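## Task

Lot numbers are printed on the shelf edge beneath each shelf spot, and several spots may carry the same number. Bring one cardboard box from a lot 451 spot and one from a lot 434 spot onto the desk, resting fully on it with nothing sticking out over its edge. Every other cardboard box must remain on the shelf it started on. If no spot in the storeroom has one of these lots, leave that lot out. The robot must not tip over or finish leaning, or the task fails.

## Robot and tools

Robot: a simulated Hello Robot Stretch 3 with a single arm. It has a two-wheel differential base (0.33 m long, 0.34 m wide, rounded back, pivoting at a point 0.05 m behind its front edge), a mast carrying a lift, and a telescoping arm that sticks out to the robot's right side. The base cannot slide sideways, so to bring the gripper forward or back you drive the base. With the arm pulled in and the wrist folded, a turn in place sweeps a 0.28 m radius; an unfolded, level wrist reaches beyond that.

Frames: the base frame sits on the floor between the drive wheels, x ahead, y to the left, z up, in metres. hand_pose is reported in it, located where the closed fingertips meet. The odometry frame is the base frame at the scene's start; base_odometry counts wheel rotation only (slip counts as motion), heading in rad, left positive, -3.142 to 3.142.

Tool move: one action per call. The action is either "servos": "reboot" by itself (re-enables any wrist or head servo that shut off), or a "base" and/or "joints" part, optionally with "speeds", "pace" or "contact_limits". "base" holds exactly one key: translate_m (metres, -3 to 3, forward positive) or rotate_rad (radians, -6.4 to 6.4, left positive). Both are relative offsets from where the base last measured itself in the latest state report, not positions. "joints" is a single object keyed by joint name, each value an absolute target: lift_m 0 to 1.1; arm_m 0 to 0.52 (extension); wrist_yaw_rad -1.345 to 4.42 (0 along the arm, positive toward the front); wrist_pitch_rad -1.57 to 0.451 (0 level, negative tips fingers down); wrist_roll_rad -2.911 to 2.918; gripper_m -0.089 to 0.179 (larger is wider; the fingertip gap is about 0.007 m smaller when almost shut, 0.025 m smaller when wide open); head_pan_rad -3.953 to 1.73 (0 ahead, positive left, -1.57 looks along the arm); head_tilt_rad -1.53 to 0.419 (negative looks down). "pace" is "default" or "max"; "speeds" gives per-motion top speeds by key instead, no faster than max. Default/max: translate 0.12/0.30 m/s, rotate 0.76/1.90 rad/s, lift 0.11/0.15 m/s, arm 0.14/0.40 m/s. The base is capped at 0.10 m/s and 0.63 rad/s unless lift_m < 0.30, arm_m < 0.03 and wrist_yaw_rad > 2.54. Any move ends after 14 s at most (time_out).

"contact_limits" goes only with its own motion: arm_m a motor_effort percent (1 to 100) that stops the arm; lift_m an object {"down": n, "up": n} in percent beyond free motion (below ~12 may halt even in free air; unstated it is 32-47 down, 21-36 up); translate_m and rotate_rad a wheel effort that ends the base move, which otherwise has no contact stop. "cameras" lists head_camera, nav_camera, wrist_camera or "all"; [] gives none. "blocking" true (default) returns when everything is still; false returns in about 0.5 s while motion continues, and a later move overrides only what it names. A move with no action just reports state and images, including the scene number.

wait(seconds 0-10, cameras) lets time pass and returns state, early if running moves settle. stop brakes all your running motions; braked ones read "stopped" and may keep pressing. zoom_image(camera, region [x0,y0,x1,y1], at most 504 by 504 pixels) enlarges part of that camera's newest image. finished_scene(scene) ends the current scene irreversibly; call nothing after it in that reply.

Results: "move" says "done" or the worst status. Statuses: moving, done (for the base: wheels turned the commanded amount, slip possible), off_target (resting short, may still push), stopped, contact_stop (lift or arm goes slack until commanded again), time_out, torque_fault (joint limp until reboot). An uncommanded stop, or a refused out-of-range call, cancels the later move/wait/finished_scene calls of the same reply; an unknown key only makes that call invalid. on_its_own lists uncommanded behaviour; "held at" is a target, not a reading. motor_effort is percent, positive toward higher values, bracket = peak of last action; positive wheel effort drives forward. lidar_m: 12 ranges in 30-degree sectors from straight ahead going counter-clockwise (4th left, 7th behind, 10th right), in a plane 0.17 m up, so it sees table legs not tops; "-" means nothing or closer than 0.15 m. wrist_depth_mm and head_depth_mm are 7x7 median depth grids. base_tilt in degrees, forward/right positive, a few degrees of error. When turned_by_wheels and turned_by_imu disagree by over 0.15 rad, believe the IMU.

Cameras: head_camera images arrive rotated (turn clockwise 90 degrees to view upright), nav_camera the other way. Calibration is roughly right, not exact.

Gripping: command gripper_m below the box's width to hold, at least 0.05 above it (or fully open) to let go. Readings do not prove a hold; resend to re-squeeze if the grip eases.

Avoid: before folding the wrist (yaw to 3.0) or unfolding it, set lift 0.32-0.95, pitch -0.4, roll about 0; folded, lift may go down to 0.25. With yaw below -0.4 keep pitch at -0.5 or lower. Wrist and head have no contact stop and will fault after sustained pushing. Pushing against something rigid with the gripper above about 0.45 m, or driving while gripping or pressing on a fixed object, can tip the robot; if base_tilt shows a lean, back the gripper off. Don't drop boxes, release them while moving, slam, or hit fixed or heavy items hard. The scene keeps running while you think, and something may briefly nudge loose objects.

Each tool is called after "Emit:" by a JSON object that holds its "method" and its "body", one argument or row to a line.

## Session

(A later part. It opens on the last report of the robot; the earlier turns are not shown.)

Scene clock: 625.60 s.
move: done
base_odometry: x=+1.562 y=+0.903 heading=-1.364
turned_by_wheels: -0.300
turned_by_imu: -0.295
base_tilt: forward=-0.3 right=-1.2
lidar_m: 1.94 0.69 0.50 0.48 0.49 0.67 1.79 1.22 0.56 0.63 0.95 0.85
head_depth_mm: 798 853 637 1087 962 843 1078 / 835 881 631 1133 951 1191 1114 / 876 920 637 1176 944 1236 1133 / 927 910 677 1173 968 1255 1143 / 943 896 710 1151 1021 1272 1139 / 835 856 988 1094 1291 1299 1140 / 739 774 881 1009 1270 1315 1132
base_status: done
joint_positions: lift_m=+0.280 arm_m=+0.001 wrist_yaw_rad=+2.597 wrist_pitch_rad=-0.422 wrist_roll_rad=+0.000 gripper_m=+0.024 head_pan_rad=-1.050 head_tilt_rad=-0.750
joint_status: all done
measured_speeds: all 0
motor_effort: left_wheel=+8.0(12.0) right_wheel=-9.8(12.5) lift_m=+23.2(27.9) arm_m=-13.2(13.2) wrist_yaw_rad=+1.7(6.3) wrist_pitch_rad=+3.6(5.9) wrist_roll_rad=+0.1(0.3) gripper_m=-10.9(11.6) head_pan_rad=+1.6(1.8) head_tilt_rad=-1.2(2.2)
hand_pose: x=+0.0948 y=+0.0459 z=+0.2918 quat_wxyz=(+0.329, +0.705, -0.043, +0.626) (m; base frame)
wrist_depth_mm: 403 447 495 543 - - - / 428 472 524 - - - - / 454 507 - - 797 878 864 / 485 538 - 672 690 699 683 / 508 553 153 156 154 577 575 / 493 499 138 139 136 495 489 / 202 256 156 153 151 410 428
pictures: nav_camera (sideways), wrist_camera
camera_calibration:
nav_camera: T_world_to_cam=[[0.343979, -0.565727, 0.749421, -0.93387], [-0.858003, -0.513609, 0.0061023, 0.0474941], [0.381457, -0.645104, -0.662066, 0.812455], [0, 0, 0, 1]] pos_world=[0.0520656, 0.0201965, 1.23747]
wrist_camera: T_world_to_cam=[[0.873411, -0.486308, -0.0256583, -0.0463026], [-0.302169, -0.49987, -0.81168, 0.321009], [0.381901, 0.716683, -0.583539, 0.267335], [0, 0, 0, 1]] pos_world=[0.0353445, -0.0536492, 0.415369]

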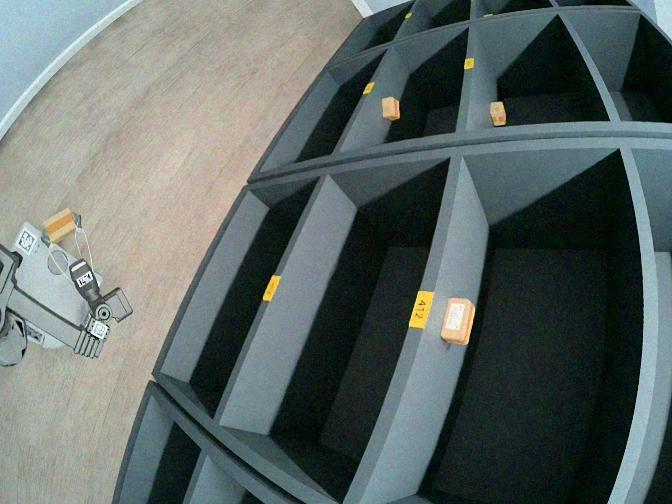

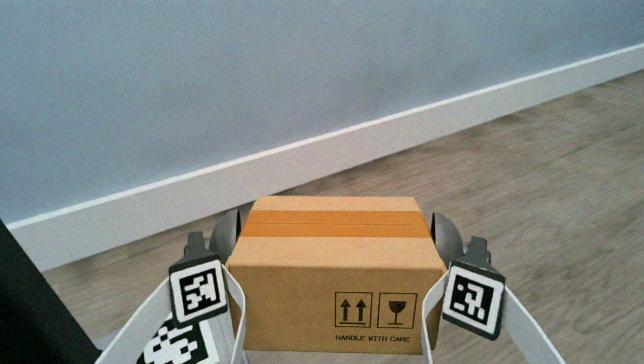

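Emit:
{"method": "move", "body": {
  "base": {"translate_m": -1.54},
  "pace": "max"
}}

Emit:
{"method": "move", "body": {
  "base": {"rotate_rad": -1.571},
  "pace": "max"
}}

Emit:
{"method": "move", "body": {
  "base": {"translate_m": 1.95},
  "pace": "max"
}}

Emit:
{"method": "move", "body": {
  "base": {"rotate_rad": 1.571},
  "joints": {"head_pan_rad": -1.57, "head_tilt_rad": -0.6},
  "pace": "max",
  "cameras": ["nav_camera"]
}}

Scene clock: 643.17 s.
move: done
base_odometry: x=+1.246 y=+2.410 heading=-1.364
turned_by_wheels: +0.000
turned_by_imu: -0.002
base_tilt: forward=-0.4 right=-1.0
lidar_m: 1.87 0.66 0.48 0.46 0.47 0.65 0.63 0.66 0.89 2.35 0.67 1.37
head_depth_mm: 2676 2951 2734 2041 1620 1355 1161 / 2766 3083 2661 2016 1611 1345 1157 / 783 922 1160 1937 1597 1334 1157 / 642 731 856 1026 1296 1333 1144 / 553 619 716 855 1029 1267 1142 / 1058 879 1362 1156 1440 1320 1142 / 1125 864 1434 1144 1463 1316 1134
base_status: done
joint_positions: lift_m=+0.280 arm_m=+0.001 wrist_yaw_rad=+2.597 wrist_pitch_rad=-0.422 wrist_roll_rad=+0.000 gripper_m=+0.024 head_pan_rad=-1.050 head_tilt_rad=-0.750
joint_status: not commanded
measured_speeds: all 0
motor_effort: left_wheel=-0.7(11.9) right_wheel=-5.6(18.2) lift_m=+30.3(32.1) arm_m=-12.0(12.9) wrist_yaw_rad=+1.0(3.4) wrist_pitch_rad=+3.7(3.7) wrist_roll_rad=+0.2(0.3) gripper_m=-11.3(11.8) head_pan_rad=+3.3(3.5) head_tilt_rad=-3.3(3.5)
hand_pose: x=+0.0947 y=+0.0459 z=+0.2917 quat_wxyz=(+0.329, +0.705, -0.043, +0.626) (m; base frame)
wrist_depth_mm: 389 426 481 534 - - - / 413 458 517 - - - - / 441 490 536 - - 817 863 / 472 522 - 669 686 693 690 / 493 534 151 156 155 575 573 / 492 502 138 139 136 488 486 / 203 257 156 153 151 407 428
pictures: none

Scene clock: 645.30 s.
move: done
base_odometry: x=+1.246 y=+2.410 heading=-2.935
turned_by_wheels: -1.571
turned_by_imu: -1.541
base_tilt: forward=-0.3 right=-1.2
lidar_m: 2.51 0.67 1.37 1.75 0.65 0.48 0.46 0.48 0.65 0.63 0.66 0.90
head_depth_mm: 505 556 618 698 804 942 1096 / 531 587 658 748 870 1036 1138 / 559 623 704 808 953 1160 1150 / 591 662 756 879 1053 1250 1147 / 627 708 816 959 1177 1302 1136 / 666 763 885 1061 1319 1313 1134 / 713 821 970 1182 1459 1310 1135
base_status: done
joint_positions: lift_m=+0.280 arm_m=+0.001 wrist_yaw_rad=+2.597 wrist_pitch_rad=-0.422 wrist_roll_rad=+0.000 gripper_m=+0.024 head_pan_rad=-1.050 head_tilt_rad=-0.750
joint_status: not commanded
measured_speeds: all 0
motor_effort: left_wheel=+7.3(14.5) right_wheel=-8.1(15.2) lift_m=+29.8(31.0) arm_m=-12.8(13.3) wrist_yaw_rad=+2.3(2.7) wrist_pitch_rad=+3.7(3.8) wrist_roll_rad=+0.0(0.4) gripper_m=-11.0(11.7) head_pan_rad=+3.1(4.0) head_tilt_rad=-3.0(3.8)
hand_pose: x=+0.0947 y=+0.0459 z=+0.2917 quat_wxyz=(+0.329, +0.705, -0.043, +0.626) (m; base frame)
wrist_depth_mm: - - - - - - - / - - - - - - - / 908 908 907 890 801 781 859 / 722 708 712 700 699 692 695 / 604 592 154 155 155 572 575 / 488 508 138 139 136 488 488 / 203 256 156 153 151 408 430
pictures: none

Scene clock: 653.23 s.
move: done
base_odometry: x=-0.663 y=+2.010 heading=-2.935
turned_by_wheels: +0.000
turned_by_imu: +0.001
base_tilt: forward=-0.4 right=-1.3
lidar_m: 1.35 1.18 1.71 3.50 1.31 1.00 2.39 0.91 0.67 0.65 0.67 0.93
head_depth_mm: 516 568 631 711 821 963 1114 / 543 602 675 768 890 1056 1151 / 573 635 717 827 974 1177 1157 / 605 677 775 899 1072 1272 1148 / 643 727 835 983 1200 1334 1141 / 687 780 911 1084 1354 1320 1138 / 735 843 993 1212 1479 1304 1134
base_status: done
joint_positions: lift_m=+0.280 arm_m=+0.001 wrist_yaw_rad=+2.597 wrist_pitch_rad=-0.422 wrist_roll_rad=+0.000 gripper_m=+0.024 head_pan_rad=-1.050 head_tilt_rad=-0.750
joint_status: not commanded
measured_speeds: all 0
motor_effort: left_wheel=+5.0(15.4) right_wheel=-0.3(14.0) lift_m=+27.8(30.7) arm_m=-9.3(13.4) wrist_yaw_rad=+1.2(3.3) wrist_pitch_rad=+3.6(3.8) wrist_roll_rad=+0.1(0.4) gripper_m=-11.1(11.7) head_pan_rad=+2.5(3.9) head_tilt_rad=-3.9(4.9)
hand_pose: x=+0.0946 y=+0.0459 z=+0.2917 quat_wxyz=(+0.329, +0.705, -0.043, +0.626) (m; base frame)
wrist_depth_mm: - - - - - - - / - - - - - - - / 911 897 905 899 873 868 864 / 714 714 704 701 701 686 686 / 595 593 153 156 154 578 567 / 494 507 138 139 136 488 489 / 203 257 156 153 151 410 426
pictures: none

Scene clock: 655.37 s.
move: done
base_odometry: x=-0.663 y=+2.010 heading=-1.364
turned_by_wheels: +1.571
turned_by_imu: +1.540
base_tilt: forward=-0.2 right=-1.1
lidar_m: 3.61 1.34 1.00 1.38 0.93 0.67 0.65 0.67 0.91 1.35 1.18 1.90
head_depth_mm: 1122 1234 1373 1518 1642 1461 1250 / 1120 1231 1374 1542 1725 1495 1240 / 1114 1231 1366 1526 1715 1476 1236 / 1115 1230 1355 1530 1712 1482 1229 / 1114 1217 1356 1529 1718 1466 1222 / 1109 1221 1345 1519 1687 1449 1217 / 1105 1216 1357 1524 1670 1450 1204
base_status: done
joint_positions: lift_m=+0.280 arm_m=+0.001 wrist_yaw_rad=+2.597 wrist_pitch_rad=-0.422 wrist_roll_rad=+0.000 gripper_m=+0.024 head_pan_rad=-1.574 head_tilt_rad=-0.600
joint_status: all done
measured_speeds: all 0
motor_effort: left_wheel=-7.9(15.3) right_wheel=+7.8(14.1) lift_m=+27.3(28.2) arm_m=-12.9(13.3) wrist_yaw_rad=+1.3(2.9) wrist_pitch_rad=+3.7(3.7) wrist_roll_rad=-0.1(0.3) gripper_m=-11.0(11.5) head_pan_rad=+3.3(6.1) head_tilt_rad=+3.5(6.6)
hand_pose: x=+0.0946 y=+0.0459 z=+0.2917 quat_wxyz=(+0.329, +0.705, -0.043, +0.626) (m; base frame)
wrist_depth_mm: - - - - - - - / - - - - - - - / 919 894 895 877 875 853 857 / 723 720 712 702 695 697 687 / 599 592 153 156 154 572 577 / 491 505 138 140 136 490 486 / 203 257 156 153 151 408 428
pictures: nav_camera (sideways)
camera_calibration:
nav_camera: T_world_to_cam=[[0.0153489, -0.542519, 0.839903, -1.04987], [-0.999854, -0.0146359, 0.00881813, 0.0447836], [0.0075087, -0.839916, -0.542665, 0.659446], [0, 0, 0, 1]] pos_world=[0.0559398, -0.0150418, 1.23925]

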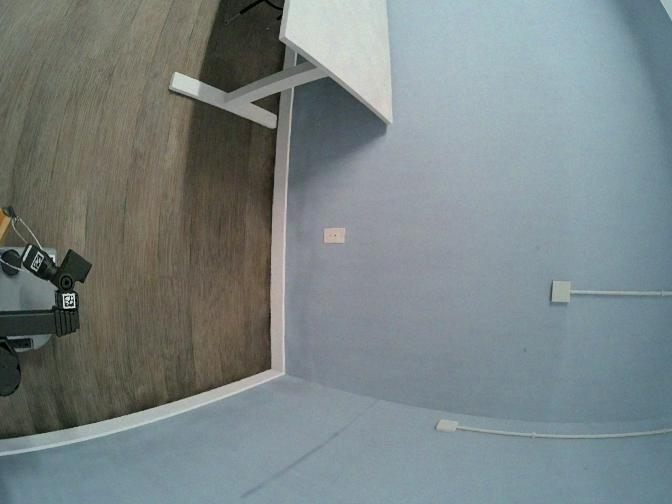

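Emit:
{"method": "move", "body": {
  "base": {"translate_m": 1.22},
  "pace": "max"
}}

Emit:
{"method": "move", "body": {
  "joints": {"lift_m": 0.82, "wrist_yaw_rad": 0.0},
  "pace": "max",
  "cameras": ["head_camera", "nav_camera"]
}}

Scene clock: 670.83 s.
move: done
base_odometry: x=-0.412 y=+0.816 heading=-1.364
turned_by_wheels: +0.000
turned_by_imu: +0.001
base_tilt: forward=-0.3 right=-1.2
lidar_m: 2.42 1.35 0.98 0.94 0.98 1.93 1.86 1.92 0.98 0.82 0.77 1.84
head_depth_mm: 1103 1218 1350 1135 838 1450 1238 / 1107 1209 1355 1128 837 1363 1231 / 1104 1211 1351 1112 829 1442 1237 / 1102 1217 1348 1101 819 1431 1223 / 1100 1209 1341 1090 817 1383 1218 / 1096 1206 1325 1078 810 1414 1217 / 1093 1209 1323 1069 805 1350 1207
base_status: done
joint_positions: lift_m=+0.280 arm_m=+0.001 wrist_yaw_rad=+2.598 wrist_pitch_rad=-0.422 wrist_roll_rad=+0.000 gripper_m=+0.024 head_pan_rad=-1.570 head_tilt_rad=-0.600
joint_status: not commanded
measured_speeds: all 0
motor_effort: left_wheel=+0.0(10.3) right_wheel=+5.1(16.9) lift_m=+24.5(27.0) arm_m=-8.4(11.9) wrist_yaw_rad=+2.3(2.9) wrist_pitch_rad=+3.7(3.8) wrist_roll_rad=+0.0(0.4) gripper_m=-10.9(11.7) head_pan_rad=+2.8(3.9) head_tilt_rad=+2.1(4.0)
hand_pose: x=+0.0946 y=+0.0459 z=+0.2917 quat_wxyz=(+0.329, +0.705, -0.043, +0.626) (m; base frame)
wrist_depth_mm: - 866 - - - - - / - 927 - - - - - / 832 863 887 869 866 857 864 / 720 712 703 693 703 689 694 / 598 587 153 155 155 574 570 / 491 504 138 139 136 487 489 / 203 256 156 153 151 408 430
pictures: none

Scene clock: 675.23 s.
move: done
base_odometry: x=-0.412 y=+0.816 heading=-1.364
turned_by_wheels: +0.000
turned_by_imu: +0.000
base_tilt: forward=-0.4 right=-1.2
lidar_m: 2.42 1.36 0.98 0.94 0.98 1.93 1.85 1.92 0.97 0.82 0.77 1.84
head_depth_mm: 1105 1216 1353 1135 841 1453 1272 / 1103 1214 1352 1127 836 1370 1270 / 1099 1211 1344 1112 829 743 445 / 1107 1214 1338 1100 822 519 324 / 1099 1208 1337 1088 817 1170 1221 / 1104 1204 1330 1078 813 1410 1221 / 1099 1205 1318 1069 805 1346 1212
base_status: not commanded
joint_positions: lift_m=+0.820 arm_m=+0.001 wrist_yaw_rad=+0.003 wrist_pitch_rad=-0.422 wrist_roll_rad=+0.000 gripper_m=+0.024 head_pan_rad=-1.570 head_tilt_rad=-0.600
joint_status: all done
measured_speeds: all 0
motor_effort: left_wheel=+0.2(0.6) right_wheel=+4.9(6.3) lift_m=+28.4(34.4) arm_m=-6.7(9.4) wrist_yaw_rad=-2.8(9.7) wrist_pitch_rad=+3.7(3.8) wrist_roll_rad=-0.2(0.3) gripper_m=-11.0(11.6) head_pan_rad=+3.1(3.6) head_tilt_rad=+1.6(3.1)
hand_pose: x=-0.0209 y=-0.3694 z=+0.8317 quat_wxyz=(+0.692, +0.149, -0.691, -0.148) (m; base frame)
wrist_depth_mm: - - - - - - - / 537 - - - - - - / - - - - - - - / - - - - - - - / - - 150 156 154 - - / - - 138 139 136 - - / - 956 156 153 152 920 982
pictures: head_camera (sideways), nav_camera (sideways)
camera_calibration:
head_camera: T_world_to_cam=[[-0.046752, 0.519892, -0.852952, 1.12549], [0.997504, -0.0209354, -0.0674357, 0.0812919], [-0.0529161, -0.853976, -0.517615, 0.629504], [0, 0, 0, 1]] pos_world=[0.00484077, -0.0458492, 1.29131]
nav_camera: T_world_to_cam=[[0.0175188, -0.542461, 0.839898, -1.04989], [-0.999787, -0.0186573, 0.00880366, 0.0448604], [0.0108946, -0.839874, -0.542673, 0.659426], [0, 0, 0, 1]] pos_world=[0.0560593, -0.0148508, 1.23925]

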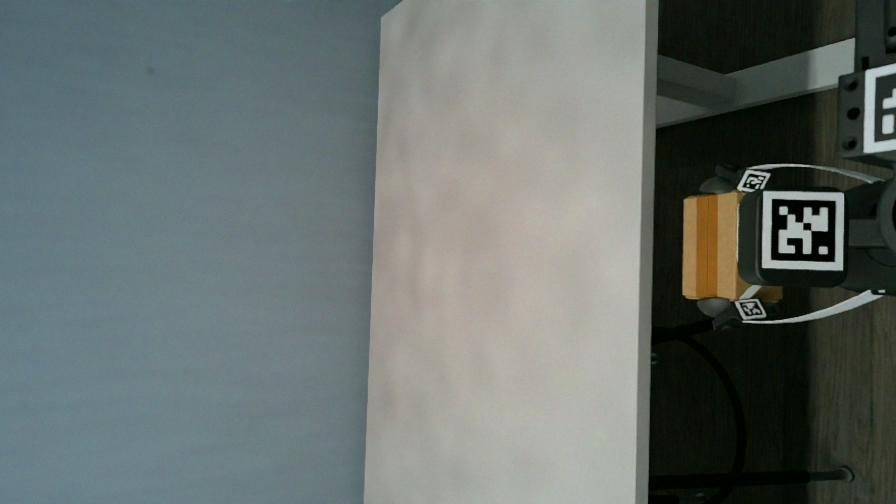

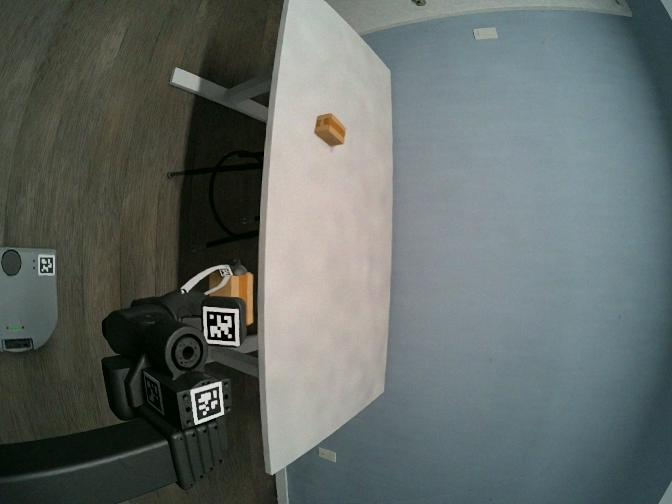

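Emit:
{"method": "move", "body": {
  "joints": {"arm_m": 0.37, "wrist_pitch_rad": -0.25},
  "speeds": {"arm_m": 0.25}
}}

Emit:
{"method": "move", "body": {
  "joints": {"lift_m": 0.711},
  "contact_limits": {"lift_m": {"down": 14}},
  "speeds": {"lift_m": 0.07},
  "cameras": ["wrist_camera"]
}}

Scene clock: 687.60 s.
move: done
base_odometry: x=-0.412 y=+0.816 heading=-1.364
turned_by_wheels: +0.000
turned_by_imu: +0.000
base_tilt: forward=-0.3 right=-1.1
lidar_m: 2.42 1.35 0.98 0.94 0.97 1.93 1.85 1.92 0.98 0.82 0.77 1.84
head_depth_mm: 1106 1214 1360 1136 840 309 - / 1112 1216 1348 1071 378 742 1206 / 1103 1212 1345 528 773 1437 1232 / 1101 1211 1344 630 769 1437 1229 / 1101 1203 1335 1082 816 1387 1224 / 1097 1203 1327 1074 811 1417 1218 / 1099 1201 1325 1069 803 1356 1221
base_status: not commanded
joint_positions: lift_m=+0.820 arm_m=+0.370 wrist_yaw_rad=+0.003 wrist_pitch_rad=-0.280 wrist_roll_rad=+0.000 gripper_m=+0.024 head_pan_rad=-1.570 head_tilt_rad=-0.600
joint_status: all done
measured_speeds: all 0
motor_effort: left_wheel=+0.1(0.7) right_wheel=+5.1(6.3) lift_m=+29.7(32.1) arm_m=+13.6(15.2) wrist_yaw_rad=-2.7(4.2) wrist_pitch_rad=+5.1(8.3) wrist_roll_rad=-0.1(0.4) gripper_m=-11.5(11.9) head_pan_rad=+2.4(3.2) head_tilt_rad=+1.2(2.3)
hand_pose: x=-0.0208 y=-0.7546 z=+0.8647 quat_wxyz=(+0.701, +0.100, -0.700, -0.098) (m; base frame)
wrist_depth_mm: - - - - - - - / - - - - - - - / - - - - - - - / - - - - - - - / - - 151 156 150 - - / - - 138 139 136 - - / - - 151 152 148 107 -
pictures: none

Scene clock: 689.80 s.
move: done
base_odometry: x=-0.412 y=+0.816 heading=-1.364
turned_by_wheels: +0.000
turned_by_imu: +0.000
base_tilt: forward=-0.2 right=-1.2
lidar_m: 2.41 1.35 0.98 0.94 0.98 1.93 1.85 1.92 0.98 0.82 0.77 1.84
head_depth_mm: 1109 1223 1351 1133 842 1450 1227 / 1111 1212 1347 1124 833 417 360 / 1108 1216 1349 1112 581 1404 1232 / 1101 1213 1345 1098 610 1437 1231 / 1097 1209 1334 1088 815 1379 1220 / 1097 1202 1331 1077 811 1409 1217 / 1092 1200 1320 1068 805 1355 1211
base_status: not commanded
joint_positions: lift_m=+0.711 arm_m=+0.370 wrist_yaw_rad=+0.003 wrist_pitch_rad=-0.266 wrist_roll_rad=+0.000 gripper_m=+0.024 head_pan_rad=-1.570 head_tilt_rad=-0.600
joint_status: all done
measured_speeds: all 0
motor_effort: left_wheel=+0.1(0.5) right_wheel=+5.7(6.1) lift_m=+21.9(28.0) arm_m=+12.2(13.7) wrist_yaw_rad=-3.0(4.7) wrist_pitch_rad=+2.5(5.2) wrist_roll_rad=-0.1(0.3) gripper_m=-11.3(11.5) head_pan_rad=+2.6(3.2) head_tilt_rad=+0.7(1.7)
contact_limits: lift_m down 14 (down: maximum 72; up: maximum 65)
hand_pose: x=-0.0208 y=-0.7558 z=+0.7591 quat_wxyz=(+0.701, +0.095, -0.700, -0.093) (m; base frame)
wrist_depth_mm: - - - - - - - / - - - - - - - / - - - - - - - / - - - - - - - / - - 153 153 153 - - / - - 138 139 136 - - / - - 149 153 149 107 -
pictures: wrist_camera
camera_calibration:
wrist_camera: T_world_to_cam=[[-0.998884, -0.0429753, -0.0196018, -0.0317821], [-0.00190154, 0.451239, -0.892401, 1.05095], [0.0471963, -0.891368, -0.450817, -0.164399], [0, 0, 0, 1]] pos_world=[-0.0219892, -0.622136, 0.863133]

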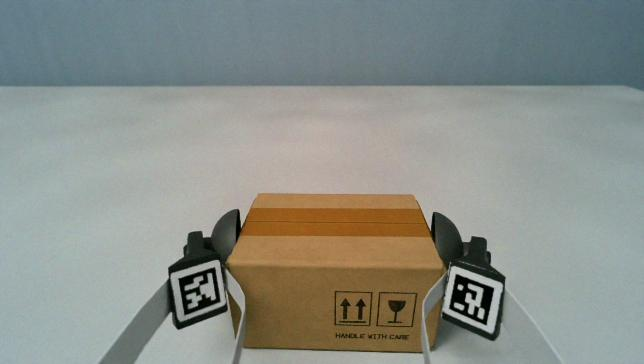

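Emit:
{"method": "move", "body": {
  "joints": {"gripper_m": 0.179}
}}

Emit:
{"method": "move", "body": {
  "joints": {"lift_m": 0.8},
  "pace": "max"
}}

Emit:
{"method": "move", "body": {
  "joints": {"arm_m": 0.1},
  "pace": "max",
  "cameras": ["nav_camera"]
}}

Scene clock: 698.53 s.
move: done
base_odometry: x=-0.412 y=+0.816 heading=-1.364
turned_by_wheels: +0.000
turned_by_imu: +0.000
base_tilt: forward=-0.4 right=-1.2
lidar_m: 2.41 1.35 0.98 0.94 0.97 1.93 1.85 1.92 0.98 0.82 0.77 1.84
head_depth_mm: 1105 1221 1343 1133 844 1455 1220 / 1104 1219 1349 1124 834 417 360 / 1106 1210 1337 1112 580 1403 1235 / 1106 1209 1331 1104 609 1430 1228 / 1103 1212 1333 1088 815 1381 1224 / 1098 1206 1331 1084 813 1408 1215 / 1094 1209 1317 1065 803 1353 1207
base_status: not commanded
joint_positions: lift_m=+0.711 arm_m=+0.370 wrist_yaw_rad=+0.003 wrist_pitch_rad=-0.268 wrist_roll_rad=+0.000 gripper_m=+0.179 head_pan_rad=-1.570 head_tilt_rad=-0.600
joint_status: all done
measured_speeds: all 0
motor_effort: left_wheel=+0.4(0.7) right_wheel=+5.3(5.9) lift_m=+30.2(31.1) arm_m=+12.3(12.5) wrist_yaw_rad=-2.2(4.1) wrist_pitch_rad=+2.9(3.2) wrist_roll_rad=+0.0(0.3) gripper_m=+0.2(84.1) head_pan_rad=+1.7(2.6) head_tilt_rad=+1.2(1.4)
contact_limits: lift_m down 14 (down: maximum 72; up: maximum 65)
hand_pose: x=-0.0208 y=-0.7557 z=+0.7586 quat_wxyz=(+0.701, +0.096, -0.700, -0.094) (m; base frame)
wrist_depth_mm: - - - - - - - / - - - - - - - / - - - - - - - / - - - - - - - / - 142 154 154 153 - - / - 126 140 137 137 - - / - - 154 151 150 - 105
pictures: none

Scene clock: 699.90 s.
move: done
base_odometry: x=-0.412 y=+0.816 heading=-1.364
turned_by_wheels: +0.000
turned_by_imu: +0.000
base_tilt: forward=-0.3 right=-1.1
lidar_m: 2.42 1.35 0.98 0.94 0.98 1.92 1.86 1.92 0.98 0.82 0.77 1.84
head_depth_mm: 1109 1223 1353 1129 841 341 - / 1103 1212 1358 1122 420 341 1184 / 1101 1212 1348 547 748 1433 1233 / 1098 1208 1338 639 768 1441 1229 / 1092 1210 1347 1089 817 1381 1225 / 1097 1202 1319 1078 812 1407 1221 / 1096 1204 1316 1067 805 1352 1214
base_status: not commanded
joint_positions: lift_m=+0.800 arm_m=+0.370 wrist_yaw_rad=+0.003 wrist_pitch_rad=-0.268 wrist_roll_rad=+0.000 gripper_m=+0.179 head_pan_rad=-1.570 head_tilt_rad=-0.600
joint_status: all done
measured_speeds: all 0
motor_effort: left_wheel=+0.1(0.7) right_wheel=+5.5(6.0) lift_m=+28.6(34.0) arm_m=+11.3(12.0) wrist_yaw_rad=-2.9(4.2) wrist_pitch_rad=+2.8(3.0) wrist_roll_rad=-0.1(0.4) gripper_m=+0.3(1.0) head_pan_rad=+1.7(2.4) head_tilt_rad=+1.0(1.0)
hand_pose: x=-0.0208 y=-0.7557 z=+0.8476 quat_wxyz=(+0.701, +0.096, -0.700, -0.094) (m; base frame)
wrist_depth_mm: - - - - - - - / - - - - - - - / - - - - - - - / - - - - - - - / - 142 - - - - - / - 126 - - - - - / - - - 211 210 - 105
pictures: none

Scene clock: 701.83 s.
move: done
base_odometry: x=-0.412 y=+0.816 heading=-1.364
turned_by_wheels: +0.000
turned_by_imu: +0.000
base_tilt: forward=-0.4 right=-1.2
lidar_m: 2.41 1.35 0.98 0.94 0.97 1.92 1.85 1.91 0.98 0.82 0.77 1.84
head_depth_mm: 1110 1220 1350 1136 842 743 290 / 1107 1220 1345 1124 836 330 310 / 1106 1214 1346 1116 829 315 312 / 1102 1211 1345 1104 823 409 339 / 1097 1214 1346 1090 816 1357 1228 / 1098 1210 1336 1076 810 1416 1208 / 1100 1198 1325 1064 805 1348 1211
base_status: not commanded
joint_positions: lift_m=+0.800 arm_m=+0.100 wrist_yaw_rad=+0.003 wrist_pitch_rad=-0.268 wrist_roll_rad=+0.000 gripper_m=+0.179 head_pan_rad=-1.570 head_tilt_rad=-0.600
joint_status: all done
measured_speeds: all 0
motor_effort: left_wheel=+0.4(0.6) right_wheel=+5.6(6.1) lift_m=+25.0(28.6) arm_m=-13.2(14.9) wrist_yaw_rad=-2.6(4.2) wrist_pitch_rad=+2.8(3.0) wrist_roll_rad=+0.0(0.3) gripper_m=+1.0(1.2) head_pan_rad=+1.7(2.4) head_tilt_rad=+0.1(0.8)
hand_pose: x=-0.0208 y=-0.4857 z=+0.8476 quat_wxyz=(+0.701, +0.096, -0.700, -0.094) (m; base frame)
wrist_depth_mm: - - - - - - - / - - - - - - - / - - - - - - - / 476 - - 424 - - - / - 142 - - - - - / - 126 - - - - - / 973 - - - - - 105
pictures: nav_camera (sideways)
camera_calibration:
nav_camera: T_world_to_cam=[[0.0175188, -0.542461, 0.839898, -1.04989], [-0.999787, -0.0186573, 0.00880366, 0.0448604], [0.0108946, -0.839874, -0.542673, 0.659426], [0, 0, 0, 1]] pos_world=[0.0560593, -0.0148508, 1.23925]

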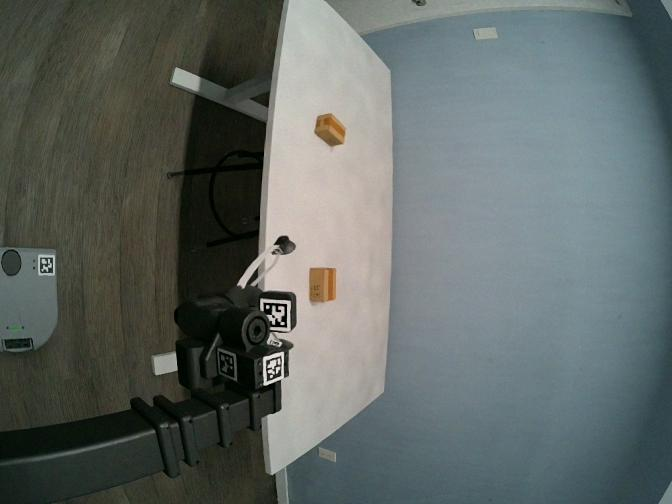

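Both boxes are on the desk, well inside its edge, and the gripper is clear of them.

Emit:
{"method": "finished_scene", "body": {
  "scene": 2
}}

The scene is finished: the task was done.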